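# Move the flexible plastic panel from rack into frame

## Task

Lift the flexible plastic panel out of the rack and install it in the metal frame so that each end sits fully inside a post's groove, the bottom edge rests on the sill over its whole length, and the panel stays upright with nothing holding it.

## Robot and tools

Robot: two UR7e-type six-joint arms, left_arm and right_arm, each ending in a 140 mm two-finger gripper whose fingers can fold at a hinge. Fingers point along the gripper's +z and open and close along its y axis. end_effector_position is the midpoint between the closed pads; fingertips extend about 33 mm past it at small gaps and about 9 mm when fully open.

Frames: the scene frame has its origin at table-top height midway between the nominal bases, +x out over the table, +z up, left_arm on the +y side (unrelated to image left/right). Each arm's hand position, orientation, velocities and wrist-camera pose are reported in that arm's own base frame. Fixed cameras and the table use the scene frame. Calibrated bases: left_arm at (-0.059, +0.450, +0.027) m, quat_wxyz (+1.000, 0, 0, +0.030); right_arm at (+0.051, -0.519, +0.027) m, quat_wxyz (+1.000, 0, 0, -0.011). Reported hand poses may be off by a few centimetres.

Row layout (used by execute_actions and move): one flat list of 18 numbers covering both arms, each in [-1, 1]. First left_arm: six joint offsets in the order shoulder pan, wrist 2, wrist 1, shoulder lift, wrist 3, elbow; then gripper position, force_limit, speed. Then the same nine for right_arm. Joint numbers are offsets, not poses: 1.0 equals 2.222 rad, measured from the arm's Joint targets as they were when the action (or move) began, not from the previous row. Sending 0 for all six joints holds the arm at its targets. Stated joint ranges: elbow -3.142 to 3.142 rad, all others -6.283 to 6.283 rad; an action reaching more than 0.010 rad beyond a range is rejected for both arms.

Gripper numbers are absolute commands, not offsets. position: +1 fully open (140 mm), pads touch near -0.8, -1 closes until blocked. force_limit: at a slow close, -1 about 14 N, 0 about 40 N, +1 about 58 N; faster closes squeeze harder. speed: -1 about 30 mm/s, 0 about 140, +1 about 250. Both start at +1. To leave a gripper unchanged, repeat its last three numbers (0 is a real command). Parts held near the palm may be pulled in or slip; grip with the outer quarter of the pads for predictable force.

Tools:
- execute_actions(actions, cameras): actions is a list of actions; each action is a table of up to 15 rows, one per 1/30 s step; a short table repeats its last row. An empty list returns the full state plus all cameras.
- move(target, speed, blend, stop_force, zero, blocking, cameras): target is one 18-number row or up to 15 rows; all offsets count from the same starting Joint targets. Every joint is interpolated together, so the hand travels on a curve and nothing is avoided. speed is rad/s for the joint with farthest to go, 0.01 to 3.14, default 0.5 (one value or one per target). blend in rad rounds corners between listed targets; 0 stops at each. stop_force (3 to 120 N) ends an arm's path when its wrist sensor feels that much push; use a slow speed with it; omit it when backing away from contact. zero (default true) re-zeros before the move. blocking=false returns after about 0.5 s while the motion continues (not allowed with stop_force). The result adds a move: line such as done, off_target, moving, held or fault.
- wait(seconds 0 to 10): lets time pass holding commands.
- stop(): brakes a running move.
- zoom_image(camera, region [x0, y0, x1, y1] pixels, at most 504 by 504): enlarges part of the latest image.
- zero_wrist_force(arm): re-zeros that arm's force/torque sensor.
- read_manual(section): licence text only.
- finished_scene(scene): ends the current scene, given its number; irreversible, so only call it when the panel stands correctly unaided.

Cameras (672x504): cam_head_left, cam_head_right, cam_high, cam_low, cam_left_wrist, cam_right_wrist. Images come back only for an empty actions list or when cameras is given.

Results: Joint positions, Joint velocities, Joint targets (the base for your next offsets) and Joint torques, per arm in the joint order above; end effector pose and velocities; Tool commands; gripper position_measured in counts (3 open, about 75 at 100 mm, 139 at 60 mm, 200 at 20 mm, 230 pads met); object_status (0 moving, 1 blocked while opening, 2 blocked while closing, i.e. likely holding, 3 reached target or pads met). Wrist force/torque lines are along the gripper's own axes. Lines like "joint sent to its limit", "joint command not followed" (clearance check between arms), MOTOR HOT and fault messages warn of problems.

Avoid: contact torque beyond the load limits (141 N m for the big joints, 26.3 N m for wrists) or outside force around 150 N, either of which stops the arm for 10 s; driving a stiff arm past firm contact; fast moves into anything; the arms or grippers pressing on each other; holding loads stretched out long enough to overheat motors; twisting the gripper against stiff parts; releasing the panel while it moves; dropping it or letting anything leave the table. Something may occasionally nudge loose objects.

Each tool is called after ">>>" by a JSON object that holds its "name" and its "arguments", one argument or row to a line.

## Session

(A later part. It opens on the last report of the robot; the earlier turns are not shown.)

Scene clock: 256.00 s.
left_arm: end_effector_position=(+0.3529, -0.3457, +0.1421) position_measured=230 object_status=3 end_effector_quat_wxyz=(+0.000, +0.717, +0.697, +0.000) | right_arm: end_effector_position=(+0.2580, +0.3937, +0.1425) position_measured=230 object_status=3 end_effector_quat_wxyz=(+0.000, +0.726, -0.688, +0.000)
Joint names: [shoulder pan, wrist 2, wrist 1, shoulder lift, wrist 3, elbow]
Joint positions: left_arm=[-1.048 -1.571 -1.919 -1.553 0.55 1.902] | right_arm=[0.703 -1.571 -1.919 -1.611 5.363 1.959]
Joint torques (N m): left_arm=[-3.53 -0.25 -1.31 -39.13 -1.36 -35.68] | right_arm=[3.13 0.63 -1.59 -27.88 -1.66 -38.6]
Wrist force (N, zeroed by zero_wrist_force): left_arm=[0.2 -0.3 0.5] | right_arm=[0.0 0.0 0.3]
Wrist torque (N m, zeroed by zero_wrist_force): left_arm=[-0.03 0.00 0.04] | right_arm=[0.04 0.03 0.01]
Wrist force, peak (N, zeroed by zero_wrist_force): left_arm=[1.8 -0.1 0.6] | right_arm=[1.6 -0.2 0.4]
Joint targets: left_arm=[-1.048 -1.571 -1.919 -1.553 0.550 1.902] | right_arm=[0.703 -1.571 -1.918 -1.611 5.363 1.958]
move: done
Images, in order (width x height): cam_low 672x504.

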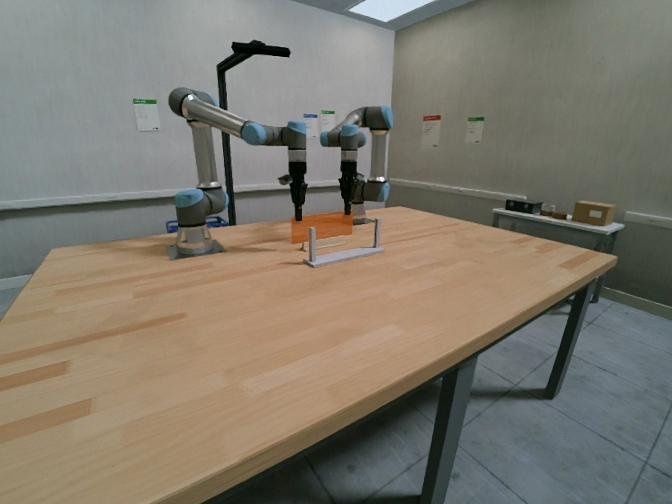

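>>> {"name": "move", "arguments": {
  "target": [
    [0, 0, 0.033020, -0.009296, 0, -0.023724, -1.0, 0.0, -1.0, 0, 0, 0.033698, -0.009495, 0, -0.024203, -1.0, 0.0, -1.0],
    [-0.000209, 0, 0.033024, -0.008979, 0.062628, -0.024045, -1.0, 0.0, -1.0, 0.000336, 0, 0.033674, -0.009106, -0.062501, -0.024568, -1.0, 0.0, -1.0],
    [-0.000837, 0, 0.033037, -0.008027, 0.124838, -0.025011, -1.0, 0.0, -1.0, 0.001345, 0, 0.033601, -0.007942, -0.124330, -0.025659, -1.0, 0.0, -1.0]
  ],
  "speed": [0.08, 0.15, 0.15],
  "blend": [0.0, 0.02, 0.0],
  "cameras": ["cam_low", "cam_left_wrist", "cam_right_wrist", "cam_high"]
}}

>>> {"name": "zoom_image", "arguments": {
  "camera": "cam_low",
  "region": [270, 140, 400, 270]
}}

>>> {"name": "zoom_image", "arguments": {
  "camera": "cam_high",
  "region": [320, 180, 480, 360]
}}

Scene clock: 299.77 s.
left_arm: end_effector_position=(+0.3529, -0.3474, +0.1697) position_measured=230 object_status=3 end_effector_quat_wxyz=(+0.000, +0.807, +0.591, +0.000) | right_arm: end_effector_position=(+0.2579, +0.3954, +0.1702) position_measured=230 object_status=3 end_effector_quat_wxyz=(+0.000, +0.814, -0.581, +0.000)
Joint names: [shoulder pan, wrist 2, wrist 1, shoulder lift, wrist 3, elbow]
Joint positions: left_arm=[-1.05 -1.571 -1.845 -1.571 0.827 1.846] | right_arm=[0.706 -1.571 -1.844 -1.629 5.087 1.901]
Joint torques (N m): left_arm=[-8 0.56 -1.45 -15.65 1.49 -36.53] | right_arm=[12.64 -0.59 -4.93 -15.28 -2.21 -39.51]
Wrist force (N, zeroed by zero_wrist_force): left_arm=[-0.4 -0.3 0.5] | right_arm=[-0.2 -0.2 0.5]
Wrist torque (N m, zeroed by zero_wrist_force): left_arm=[-0.04 0.07 -0.21] | right_arm=[0.01 0.07 0.17]
Wrist force, peak (N, zeroed by zero_wrist_force): left_arm=[2.1 -0.3 0.6] | right_arm=[1.9 0.0 0.6]
Joint targets: left_arm=[-1.050 -1.571 -1.845 -1.571 0.827 1.846] | right_arm=[0.706 -1.571 -1.844 -1.629 5.087 1.901]
move: done
Images, in order (width x height): cam_high 672x504, cam_low 672x504, cam_left_wrist 672x504, cam_right_wrist 672x504.

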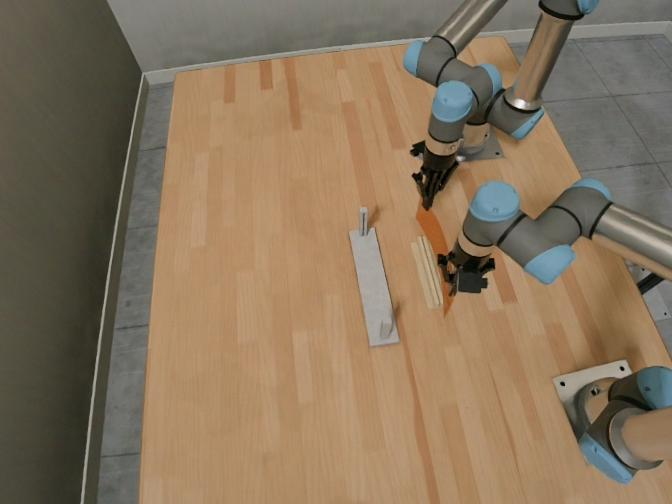

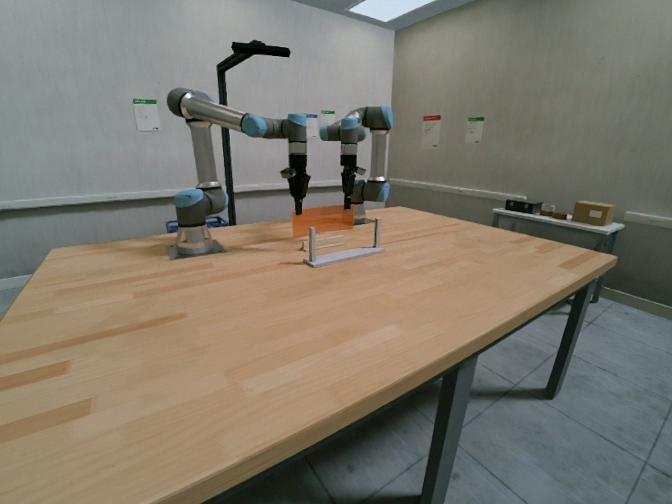

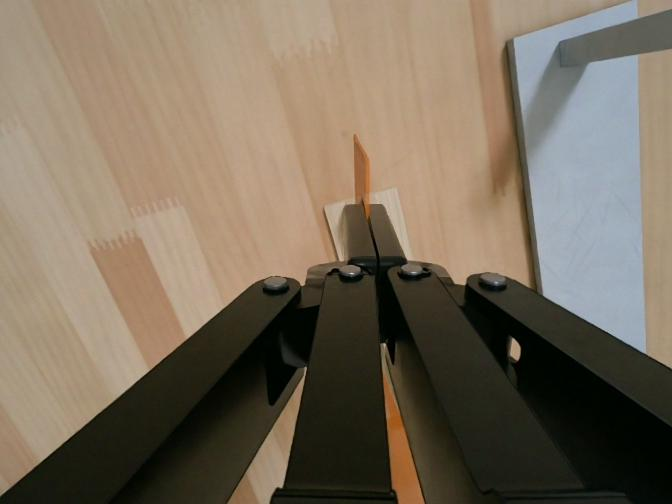

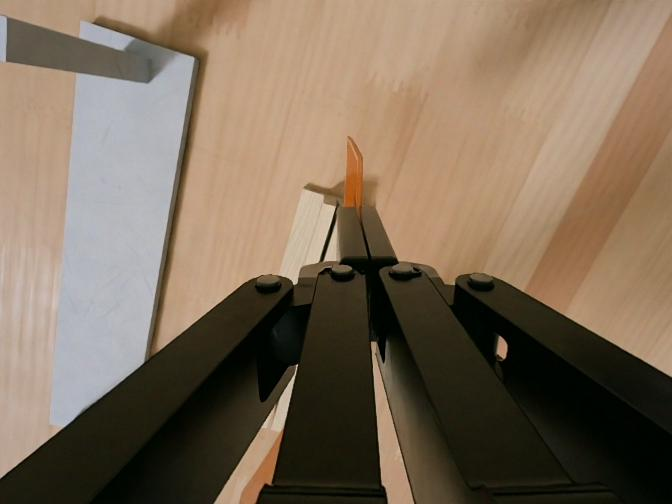

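Scaled by 3.877 from the camera's 672x504 image, which has a finer 960x720 frame.

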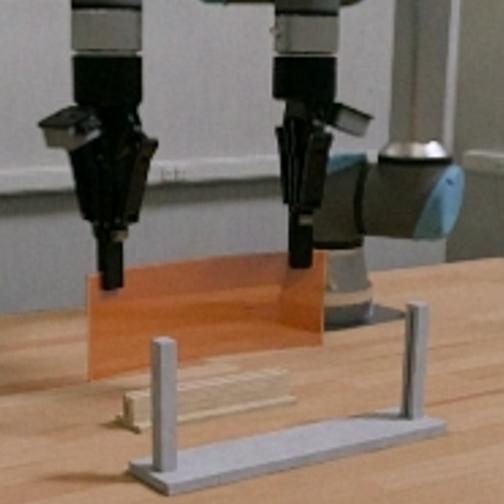

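Scaled by 2.800 from the camera's 672x504 image, which has a finer 960x720 frame.

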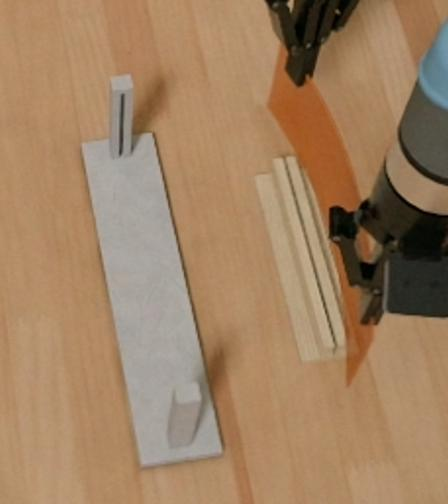

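>>> {"name": "move", "arguments": {
  "target": [
    [0.041590, 0, 0.002489, 0.044372, 0.104430, -0.046861, -1.0, 0.0, -1.0, -0.026609, 0, -0.000545, 0.042273, -0.089449, -0.041729, -1.0, 0.0, -1.0],
    [0.077103, 0, 0.010279, 0.090854, 0.202768, -0.101134, -1.0, 0.0, -1.0, -0.048190, 0, 0.003760, 0.087098, -0.173865, -0.090858, -1.0, 0.0, -1.0]
  ],
  "speed": 0.2,
  "blend": [0.03, 0.0],
  "cameras": ["cam_low", "cam_left_wrist", "cam_right_wrist", "cam_high"]
}}

>>> {"name": "zoom_image", "arguments": {
  "camera": "cam_high",
  "region": [320, 180, 480, 360]
}}

>>> {"name": "zoom_image", "arguments": {
  "camera": "cam_low",
  "region": [270, 140, 400, 270]
}}

Scene clock: 325.37 s.
left_arm: end_effector_position=(+0.4628, -0.3495, +0.1697) position_measured=230 object_status=3 end_effector_quat_wxyz=(+0.000, +0.881, +0.473, +0.000) | right_arm: end_effector_position=(+0.3671, +0.4123, +0.1701) position_measured=230 object_status=3 end_effector_quat_wxyz=(+0.000, +0.887, -0.462, +0.000)
Joint names: [shoulder pan, wrist 2, wrist 1, shoulder lift, wrist 3, elbow]
Joint positions: left_arm=[-0.879 -1.571 -1.823 -1.369 1.278 1.621] | right_arm=[0.599 -1.571 -1.835 -1.436 4.701 1.7]
Joint torques (N m): left_arm=[10.32 0.81 -1.52 -24.18 1.53 -36.22] | right_arm=[-9.03 1.69 -1.67 -23.58 -2.47 -39.58]
Wrist force (N, zeroed by zero_wrist_force): left_arm=[-0.5 -0.6 0.6] | right_arm=[-0.2 -0.2 0.5]
Wrist torque (N m, zeroed by zero_wrist_force): left_arm=[-0.10 0.13 -0.37] | right_arm=[-0.04 0.18 0.32]
Wrist force, peak (N, zeroed by zero_wrist_force): left_arm=[4.6 -1.4 0.7] | right_arm=[3.7 1.1 0.5]
Joint targets: left_arm=[-0.879 -1.571 -1.823 -1.369 1.278 1.621] | right_arm=[0.599 -1.571 -1.835 -1.435 4.700 1.699]
move: done
Images, in order (width x height): cam_high 672x504, cam_low 672x504, cam_left_wrist 672x504, cam_right_wrist 672x504.

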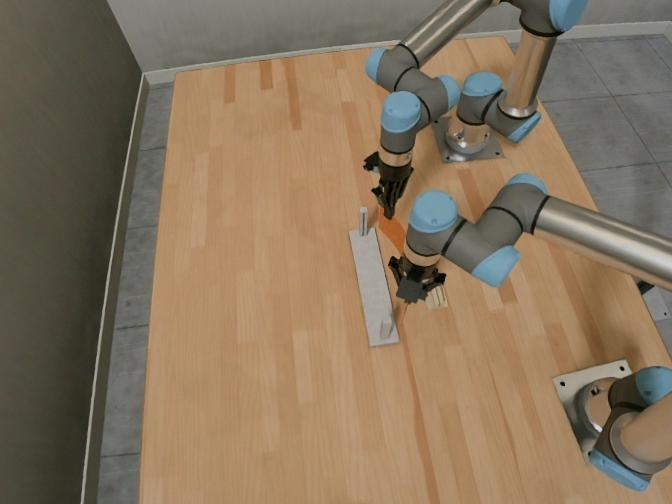

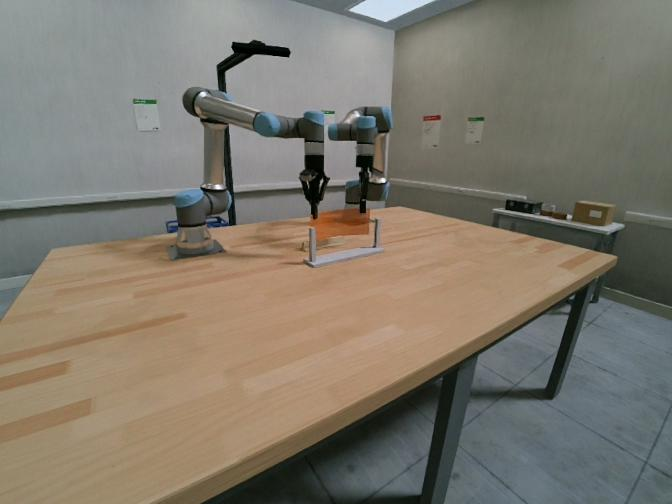

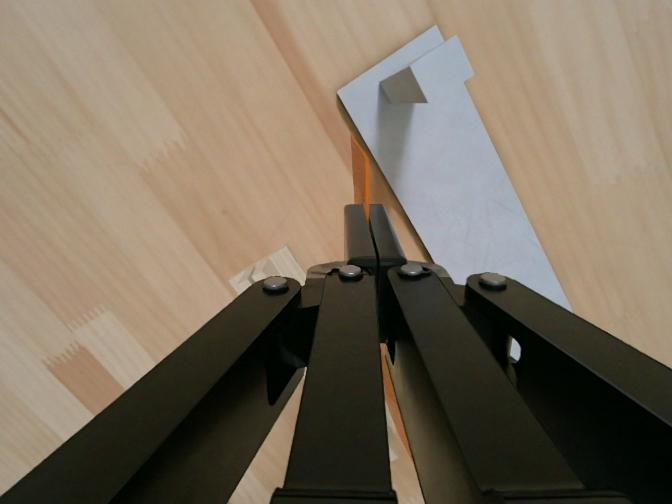

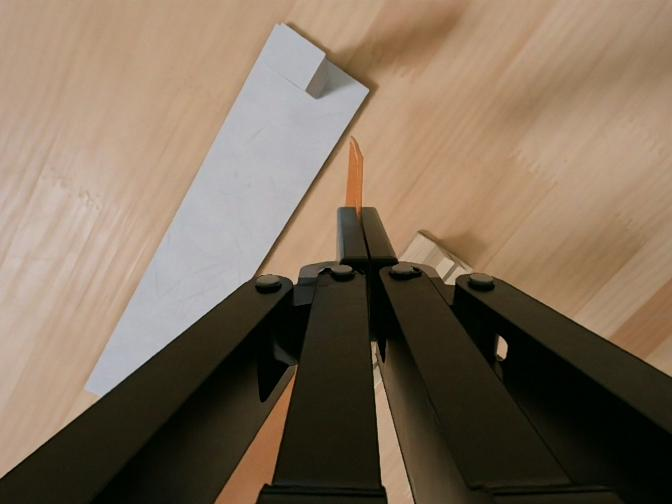

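Scaled by 2.800 from the camera's 672x504 image, which has a finer 960x720 frame.

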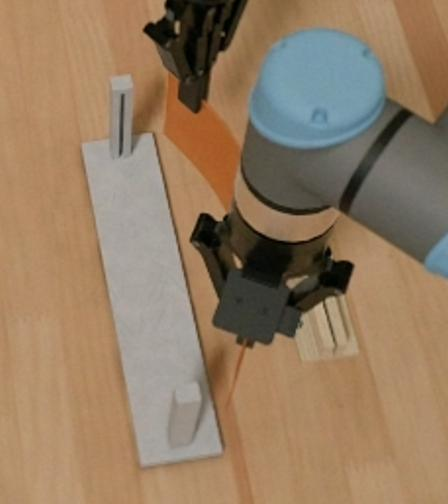

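Scaled by 3.877 from the camera's 672x504 image, which has a finer 960x720 frame.

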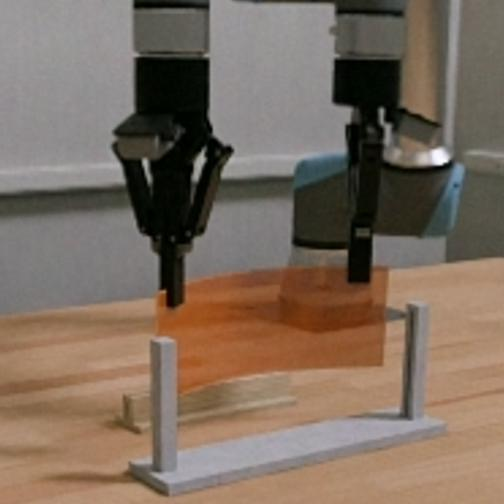

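>>> {"name": "zoom_image", "arguments": {
  "camera": "cam_left_wrist",
  "region": [310, 10, 510, 230]
}}

>>> {"name": "zoom_image", "arguments": {
  "camera": "cam_right_wrist",
  "region": [230, 10, 430, 230]
}}

Scaled by 2.291 from the camera's 672x504 image, which has a finer 960x720 frame.

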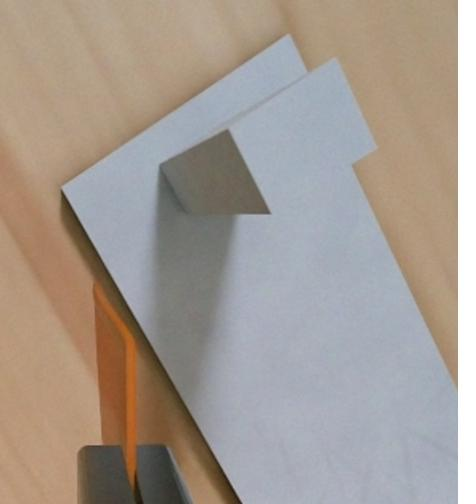

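Scaled by 2.291 from the camera's 672x504 image, which has a finer 960x720 frame.

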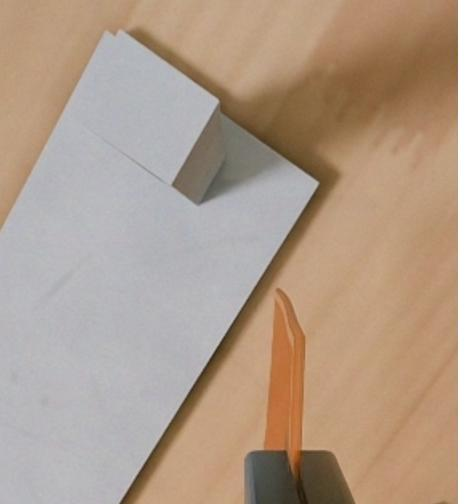

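>>> {"name": "zoom_image", "arguments": {
  "camera": "cam_right_wrist",
  "region": [230, 10, 370, 180]
}}

>>> {"name": "zoom_image", "arguments": {
  "camera": "cam_left_wrist",
  "region": [330, 10, 490, 190]
}}

Scaled by 2.965 from the camera's 672x504 image, which has a finer 960x720 frame.

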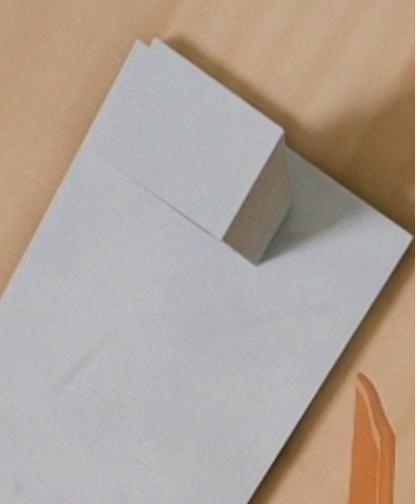

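Scaled by 2.800 from the camera's 672x504 image, which has a finer 960x720 frame.

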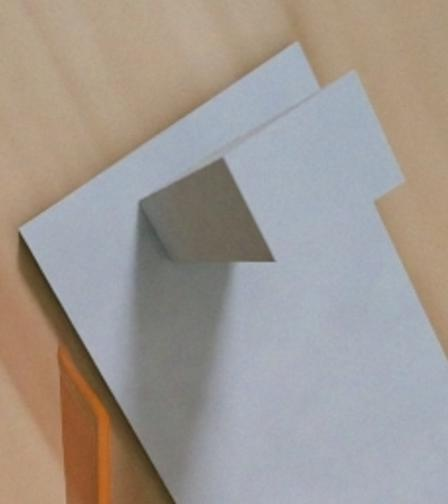

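>>> {"name": "move", "arguments": {
  "target": [
    [0, 0, -0.039392, 0.010836, 0, 0.028556, -1.0, 0.0, -1.0, 0, 0, -0.040257, 0.011423, 0, 0.028835, -1.0, 0.0, -1.0],
    [0.0117825, 0, -0.0332775, 0.0308605, 0.015714, 0.002417, -1.0, 0.0, -1.0, -0.0099755, 0, -0.0369335, 0.0263915, -0.0072305, 0.010542, -1.0, 0.0, -1.0]
  ],
  "speed": 0.1,
  "blend": [0.01, 0.0],
  "cameras": ["cam_low", "cam_left_wrist", "cam_right_wrist", "cam_high"]
}}

>>> {"name": "zoom_image", "arguments": {
  "camera": "cam_left_wrist",
  "region": [310, 0, 510, 220]
}}

>>> {"name": "zoom_image", "arguments": {
  "camera": "cam_right_wrist",
  "region": [210, 0, 410, 220]
}}

>>> {"name": "zoom_image", "arguments": {
  "camera": "cam_low",
  "region": [280, 160, 400, 280]
}}

>>> {"name": "zoom_image", "arguments": {
  "camera": "cam_high",
  "region": [320, 180, 480, 360]
}}

Scene clock: 410.43 s.
left_arm: end_effector_position=(+0.4849, -0.3524, +0.1351) position_measured=230 object_status=3 end_effector_quat_wxyz=(+0.000, +0.883, +0.469, +0.000) | right_arm: end_effector_position=(+0.3886, +0.4122, +0.1354) position_measured=230 object_status=3 end_effector_quat_wxyz=(+0.000, +0.886, -0.464, +0.000)
Joint names: [shoulder pan, wrist 2, wrist 1, shoulder lift, wrist 3, elbow]
Joint positions: left_arm=[-0.852 -1.571 -1.897 -1.301 1.313 1.627] | right_arm=[0.577 -1.571 -1.917 -1.377 4.684 1.723]
Joint torques (N m): left_arm=[9.6 0.61 -1.85 -27.14 1.69 -36.53] | right_arm=[-7.68 1.68 -1.97 -25.6 -2.21 -40.33]
Wrist force (N, zeroed by zero_wrist_force): left_arm=[1.2 -1.0 0.8] | right_arm=[1.2 0.3 0.5]
Wrist torque (N m, zeroed by zero_wrist_force): left_arm=[-0.06 0.04 -0.37] | right_arm=[-0.08 0.11 0.28]
Wrist force, peak (N, zeroed by zero_wrist_force): left_arm=[1.5 -0.9 0.7] | right_arm=[1.3 0.3 0.6]
Joint targets: left_arm=[-0.852 -1.571 -1.896 -1.300 1.313 1.627] | right_arm=[0.577 -1.571 -1.917 -1.377 4.684 1.723]
move: done
Images, in order (width x height): cam_high 672x504, cam_low 672x504, cam_left_wrist 672x504, cam_right_wrist 672x504.

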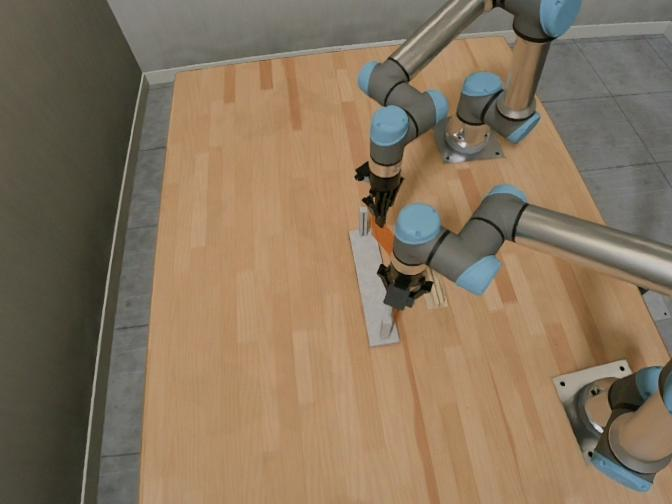

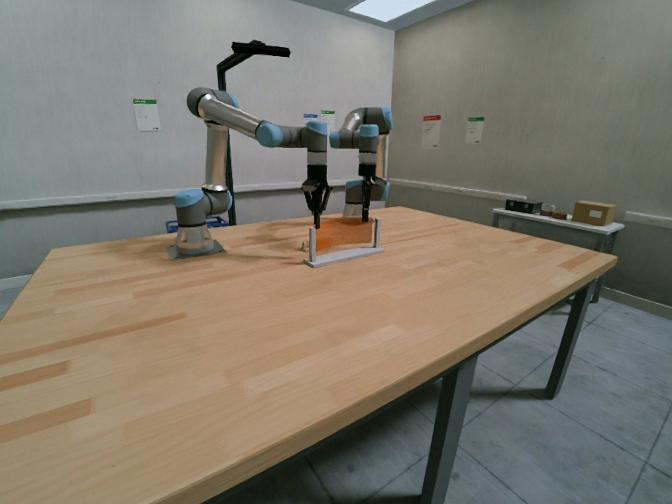

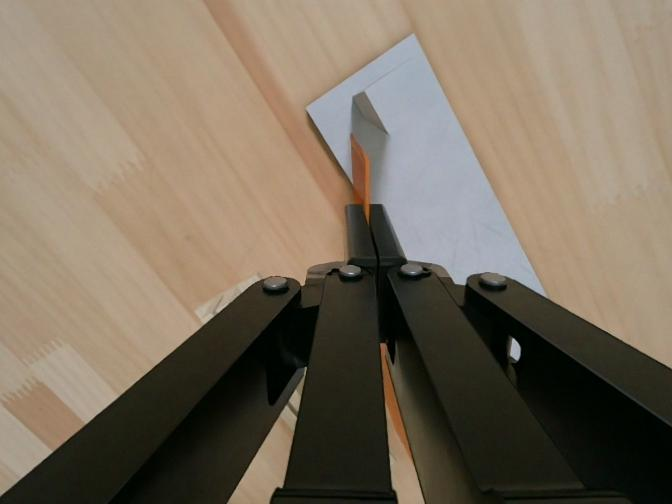

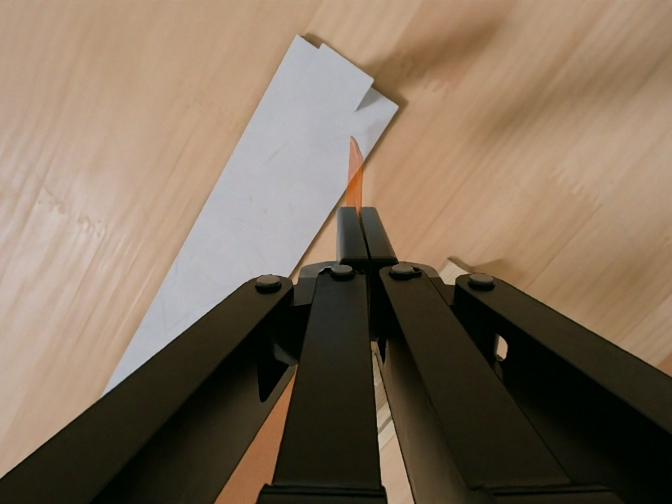

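Scaled by 2.291 from the camera's 672x504 image, which has a finer 960x720 frame.

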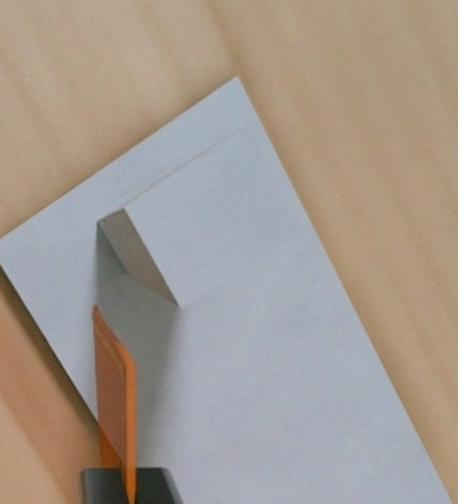

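Scaled by 2.291 from the camera's 672x504 image, which has a finer 960x720 frame.

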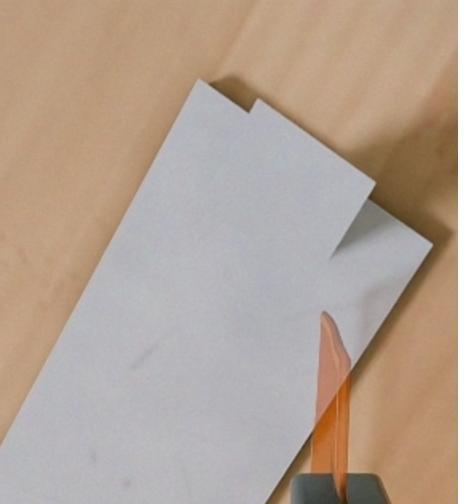

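Scaled by 4.200 from the camera's 672x504 image, which has a finer 960x720 frame.

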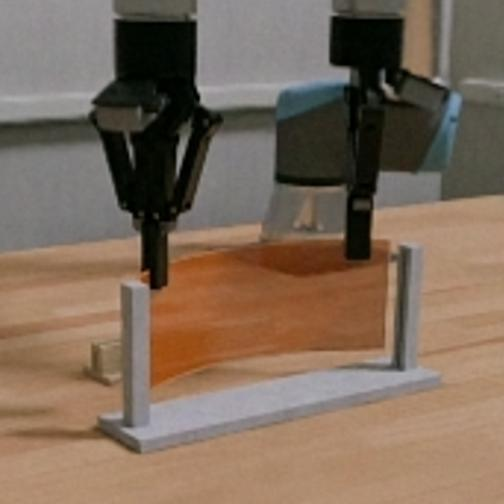

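Scaled by 2.800 from the camera's 672x504 image, which has a finer 960x720 frame.

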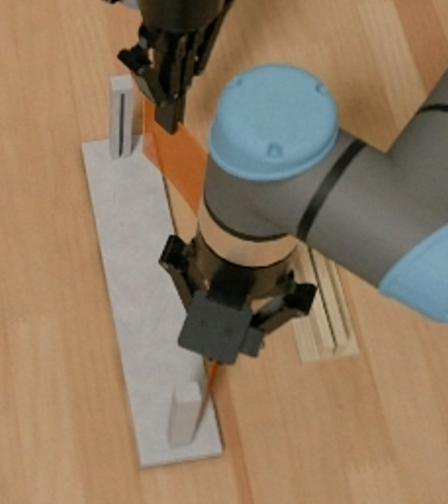

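>>> {"name": "zoom_image", "arguments": {
  "camera": "cam_right_wrist",
  "region": [310, 30, 410, 180]
}}

>>> {"name": "zoom_image", "arguments": {
  "camera": "cam_left_wrist",
  "region": [330, 70, 430, 220]
}}

Scaled by 3.360 from the camera's 672x504 image, which has a finer 960x720 frame.

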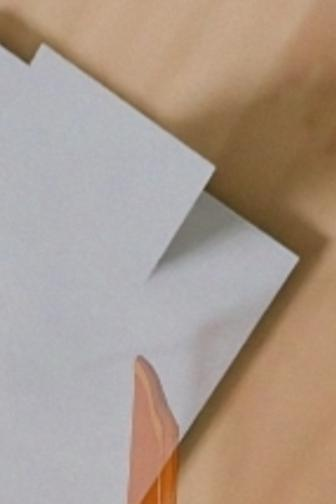

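Scaled by 3.360 from the camera's 672x504 image, which has a finer 960x720 frame.

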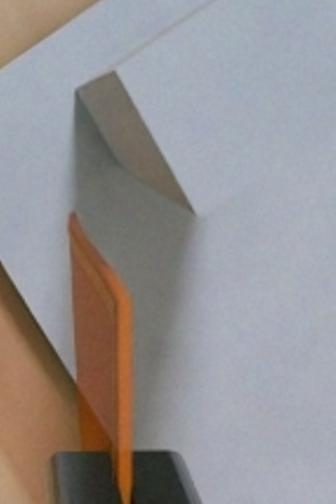

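>>> {"name": "move", "arguments": {
  "target": [0.010676, 0, 0.006587, 0.020024, 0.014607, -0.026612, -1.0, 0.0, -1.0, -0.010611, 0, 0.003634, 0.015092, -0.007865, -0.018726, -1.0, 0.0, -1.0],
  "speed": 0.05,
  "stop_force": 10,
  "cameras": ["cam_low", "cam_left_wrist", "cam_right_wrist", "cam_high"]
}}

>>> {"name": "zoom_image", "arguments": {
  "camera": "cam_left_wrist",
  "region": [310, 60, 430, 230]
}}

>>> {"name": "zoom_image", "arguments": {
  "camera": "cam_right_wrist",
  "region": [300, 60, 420, 230]
}}

>>> {"name": "zoom_image", "arguments": {
  "camera": "cam_low",
  "region": [280, 160, 400, 280]
}}

>>> {"name": "zoom_image", "arguments": {
  "camera": "cam_high",
  "region": [320, 180, 480, 360]
}}

Scene clock: 440.40 s.
left_arm: end_effector_position=(+0.5067, -0.3555, +0.1351) position_measured=230 object_status=3 end_effector_quat_wxyz=(+0.000, +0.885, +0.465, +0.000) | right_arm: end_effector_position=(+0.4111, +0.4108, +0.1354) position_measured=230 object_status=3 end_effector_quat_wxyz=(+0.000, +0.884, -0.467, +0.000)
Joint names: [shoulder pan, wrist 2, wrist 1, shoulder lift, wrist 3, elbow]
Joint positions: left_arm=[-0.829 -1.571 -1.882 -1.256 1.345 1.568] | right_arm=[0.554 -1.571 -1.909 -1.343 4.667 1.681]
Joint torques (N m): left_arm=[10.26 0.65 -1.63 -29.69 1.72 -36.65] | right_arm=[-8.93 -1.14 -1.84 -27.96 -2.05 -38.1]
Wrist force (N, zeroed by zero_wrist_force): left_arm=[0.9 -1.0 0.6] | right_arm=[0.7 0.1 0.2]
Wrist torque (N m, zeroed by zero_wrist_force): left_arm=[-0.08 0.09 -0.39] | right_arm=[-0.10 0.13 0.29]
Wrist force, peak (N, zeroed by zero_wrist_force): left_arm=[1.4 -1.3 0.9] | right_arm=[1.5 0.3 0.3]
Joint targets: left_arm=[-0.829 -1.571 -1.882 -1.256 1.345 1.568] | right_arm=[0.554 -1.571 -1.909 -1.343 4.667 1.681]
move: done
Images, in order (width x height): cam_high 672x504, cam_low 672x504, cam_left_wrist 672x504, cam_right_wrist 672x504.

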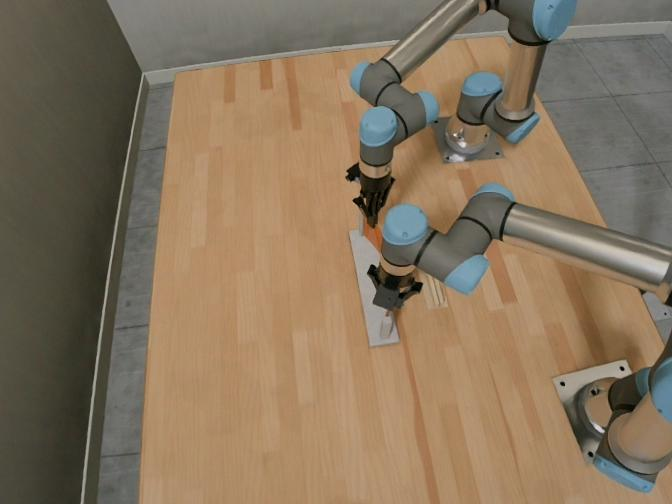

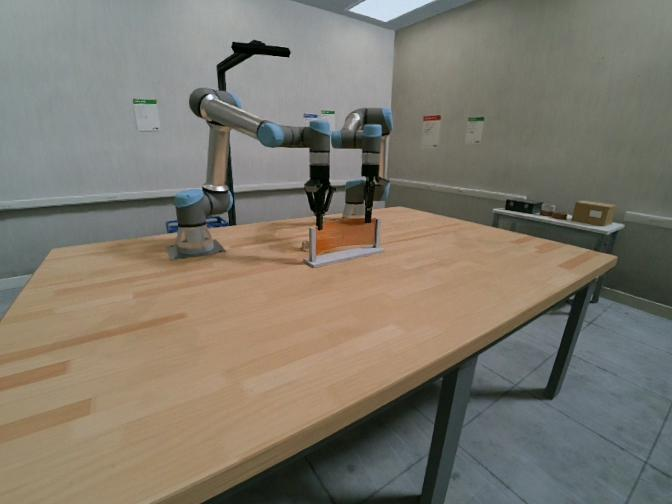

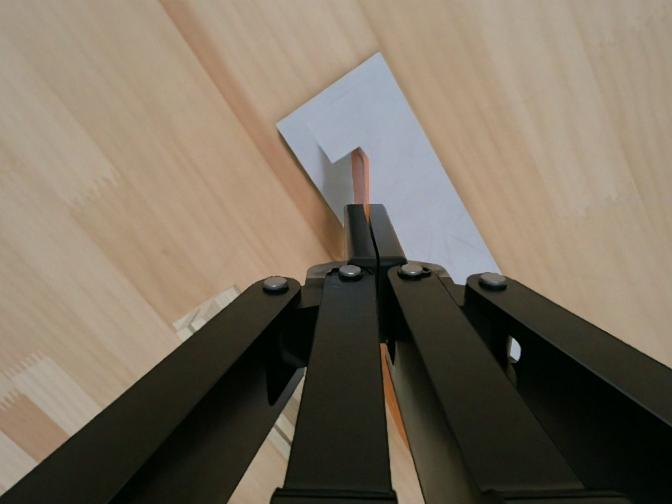

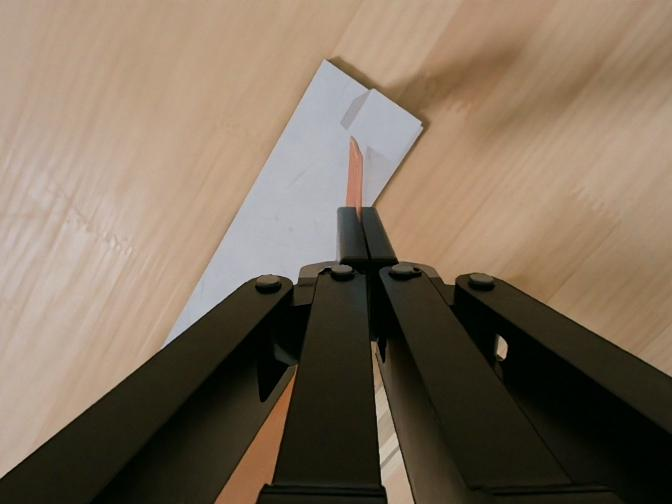

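Scaled by 2.965 from the camera's 672x504 image, which has a finer 960x720 frame.

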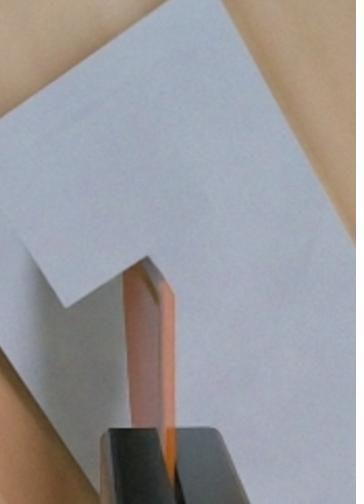

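Scaled by 2.965 from the camera's 672x504 image, which has a finer 960x720 frame.

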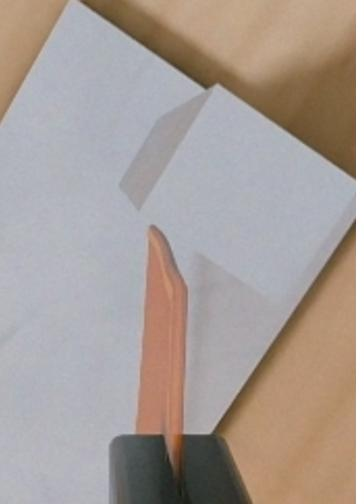

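Scaled by 4.200 from the camera's 672x504 image, which has a finer 960x720 frame.

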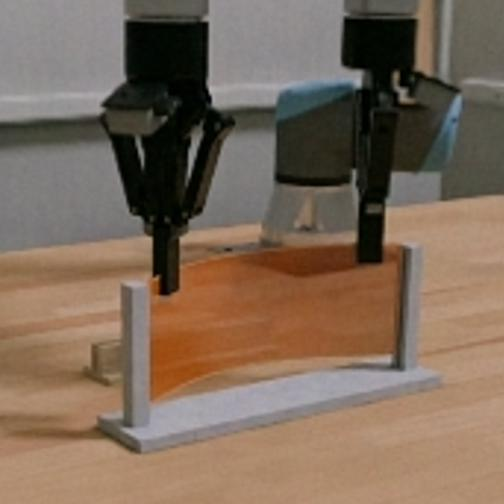

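Scaled by 2.800 from the camera's 672x504 image, which has a finer 960x720 frame.

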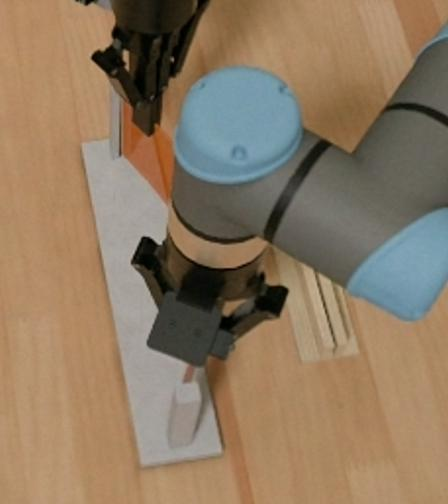

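>>> {"name": "zoom_image", "arguments": {
  "camera": "cam_low",
  "region": [295, 210, 345, 275]
}}

>>> {"name": "zoom_image", "arguments": {
  "camera": "cam_low",
  "region": [345, 205, 395, 270]
}}

Scaled by 7.754 from the camera's 672x504 image, which has a finer 960x720 frame.

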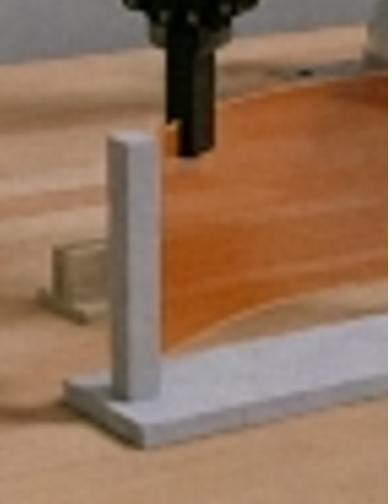

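Scaled by 7.754 from the camera's 672x504 image, which has a finer 960x720 frame.

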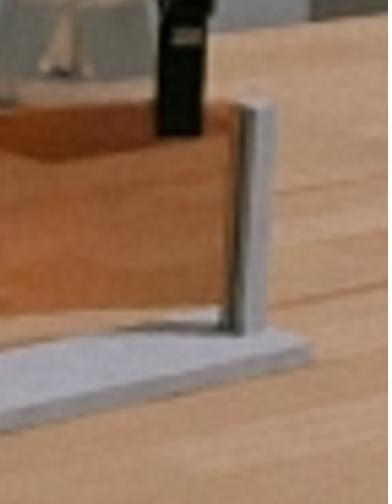

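>>> {"name": "move", "arguments": {
  "target": [0, 0, 0, 0, 0, 0, -1.0, 0.0, -1.0, 0, 0, -0.007311, 0.002299, 0, 0.005013, -1.0, 0.0, -1.0],
  "speed": 0.03,
  "stop_force": 6,
  "cameras": ["cam_low"]
}}

>>> {"name": "zoom_image", "arguments": {
  "camera": "cam_low",
  "region": [295, 210, 345, 275]
}}

>>> {"name": "zoom_image", "arguments": {
  "camera": "cam_low",
  "region": [345, 205, 395, 270]
}}

Scene clock: 466.83 s.
left_arm: end_effector_position=(+0.5067, -0.3555, +0.1351) position_measured=230 object_status=3 end_effector_quat_wxyz=(+0.000, +0.885, +0.465, +0.000) | right_arm: end_effector_position=(+0.4110, +0.4108, +0.1289) position_measured=230 object_status=3 end_effector_quat_wxyz=(+0.000, +0.884, -0.467, +0.000)
Joint names: [shoulder pan, wrist 2, wrist 1, shoulder lift, wrist 3, elbow]
Joint positions: left_arm=[-0.829 -1.571 -1.882 -1.256 1.345 1.568] | right_arm=[0.554 -1.571 -1.925 -1.338 4.667 1.692]
Joint torques (N m): left_arm=[11.04 0.74 -2.11 -31.42 1.66 -36.92] | right_arm=[-7.33 -2 -4.95 -26.78 -1.99 -11.76]
Wrist force (N, zeroed by zero_wrist_force): left_arm=[0.7 -0.8 2.7] | right_arm=[0.7 0.2 -1.6]
Wrist torque (N m, zeroed by zero_wrist_force): left_arm=[-0.06 0.34 -0.40] | right_arm=[-0.04 -0.19 0.28]
Wrist force, peak (N, zeroed by zero_wrist_force): left_arm=[0.7 -0.8 3.1] | right_arm=[0.7 0.3 -2.0]
Joint targets: left_arm=[-0.829 -1.571 -1.882 -1.256 1.345 1.568] | right_arm=[0.554 -1.571 -1.925 -1.338 4.667 1.692]
move: done
Images, in order (width x height): cam_low 672x504.

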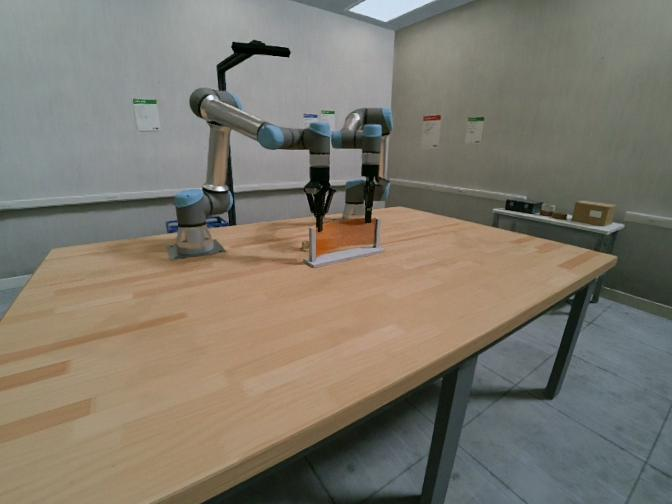

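Scaled by 7.754 from the camera's 672x504 image, which has a finer 960x720 frame.

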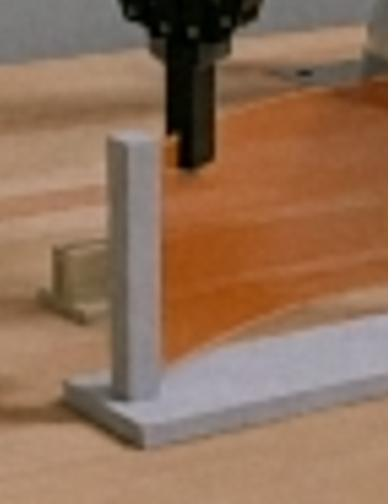

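Scaled by 7.754 from the camera's 672x504 image, which has a finer 960x720 frame.

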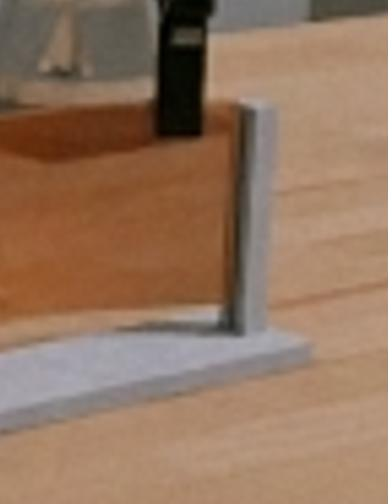

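>>> {"name": "move", "arguments": {
  "target": [0, 0, -0.004910, 0.001459, 0, 0.003451, -1.0, 0.0, -1.0, 0, 0, 0, 0, 0, 0, -1.0, 0.0, -1.0],
  "speed": 0.03,
  "cameras": []
}}

>>> {"name": "move", "arguments": {
  "target": [0, 0, -0.016349, 0.005029, 0, 0.011320, -1.0, 0.0, -1.0, 0, 0, -0.016874, 0.005557, 0, 0.011317, -1.0, 0.0, -1.0],
  "speed": 0.0125,
  "stop_force": 4,
  "cameras": ["cam_low", "cam_left_wrist", "cam_right_wrist"]
}}

>>> {"name": "zoom_image", "arguments": {
  "camera": "cam_low",
  "region": [295, 210, 345, 275]
}}

>>> {"name": "zoom_image", "arguments": {
  "camera": "cam_low",
  "region": [345, 205, 395, 270]
}}

Scene clock: 488.53 s.
left_arm: end_effector_position=(+0.5067, -0.3555, +0.1308) position_measured=230 object_status=3 end_effector_quat_wxyz=(+0.000, +0.885, +0.465, +0.000) | right_arm: end_effector_position=(+0.4110, +0.4108, +0.1289) position_measured=230 object_status=3 end_effector_quat_wxyz=(+0.000, +0.884, -0.467, +0.000)
Joint names: [shoulder pan, wrist 2, wrist 1, shoulder lift, wrist 3, elbow]
Joint positions: left_arm=[-0.829 -1.571 -1.892 -1.253 1.345 1.575] | right_arm=[0.554 -1.571 -1.925 -1.338 4.667 1.692]
Joint torques (N m): left_arm=[10.24 0.57 -4.13 -30.83 1.69 -12.6] | right_arm=[-3.93 -1.95 -5.01 -27.91 -1.89 -12.53]
Wrist force (N, zeroed by zero_wrist_force): left_arm=[0.6 -0.6 1.0] | right_arm=[0.6 -0.1 0.0]
Wrist torque (N m, zeroed by zero_wrist_force): left_arm=[-0.03 0.18 -0.39] | right_arm=[-0.12 0.05 0.29]
Wrist force, peak (N, zeroed by zero_wrist_force): left_arm=[0.7 -0.7 3.1] | right_arm=[0.6 0.3 -2.1]
Joint targets: left_arm=[-0.829 -1.571 -1.893 -1.253 1.345 1.575] | right_arm=[0.554 -1.571 -1.925 -1.338 4.667 1.692]
move: done
No camera images: "cameras" was empty.

Scene clock: 492.37 s.
left_arm: end_effector_position=(+0.5066, -0.3553, +0.1191) position_measured=230 object_status=3 end_effector_quat_wxyz=(+0.000, +0.885, +0.465, +0.000) | right_arm: end_effector_position=(+0.4110, +0.4107, +0.1192) position_measured=230 object_status=3 end_effector_quat_wxyz=(+0.000, +0.884, -0.467, +0.000)
Joint names: [shoulder pan, wrist 2, wrist 1, shoulder lift, wrist 3, elbow]
Joint positions: left_arm=[-0.829 -1.571 -1.921 -1.244 1.345 1.595] | right_arm=[0.554 -1.571 -1.95 -1.33 4.667 1.709]
Joint torques (N m): left_arm=[9.61 0.46 -1.69 -51.6 1.76 -34.98] | right_arm=[-2.23 -1.91 -1.3 -38.91 -2.04 -36.04]
Wrist force (N, zeroed by zero_wrist_force): left_arm=[2.3 -1.2 -3.2] | right_arm=[-0.4 -0.2 -4.9]
Wrist torque (N m, zeroed by zero_wrist_force): left_arm=[-0.03 0.00 -0.39] | right_arm=[-0.05 0.05 0.30]
Wrist force, peak (N, zeroed by zero_wrist_force): left_arm=[2.8 -1.3 -4.8] | right_arm=[0.0 0.1 -6.7]
Joint targets: left_arm=[-0.829 -1.571 -1.921 -1.244 1.345 1.595] | right_arm=[0.554 -1.571 -1.950 -1.330 4.667 1.709]
move: contact (left_arm, right_arm); right_arm: the wrist 1 is farthest, 0.013 rad from its target
Images, in order (width x height): cam_low 672x504, cam_left_wrist 672x504, cam_right_wrist 672x504.

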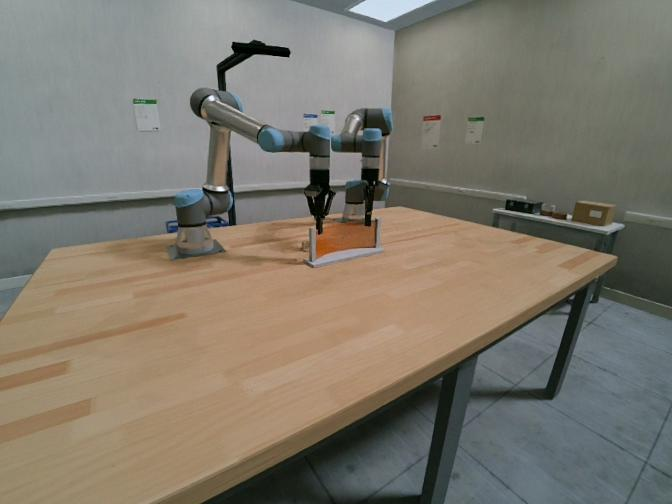

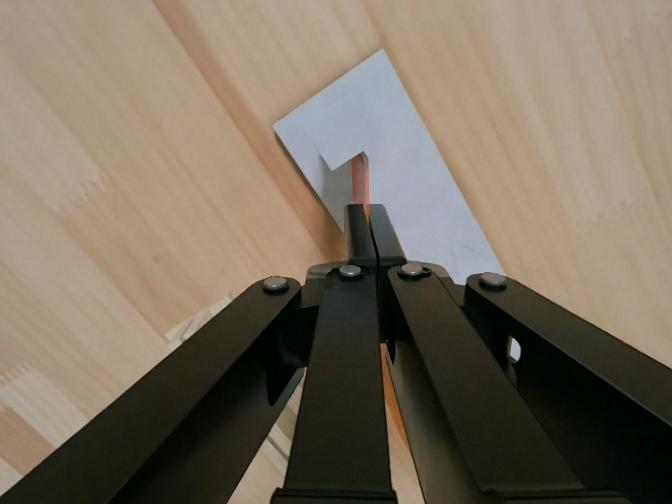

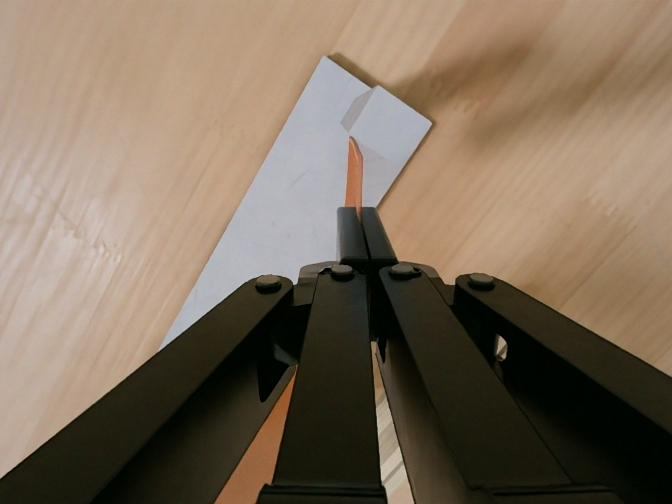

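Scaled by 7.754 from the camera's 672x504 image, which has a finer 960x720 frame.

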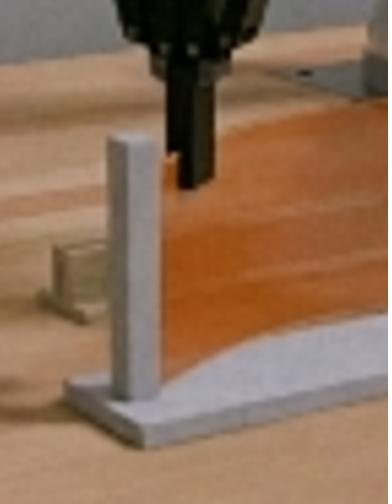

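Scaled by 7.754 from the camera's 672x504 image, which has a finer 960x720 frame.

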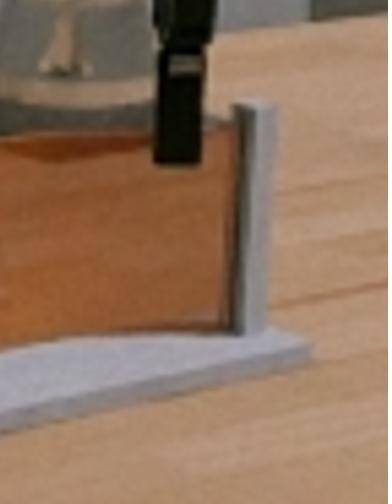

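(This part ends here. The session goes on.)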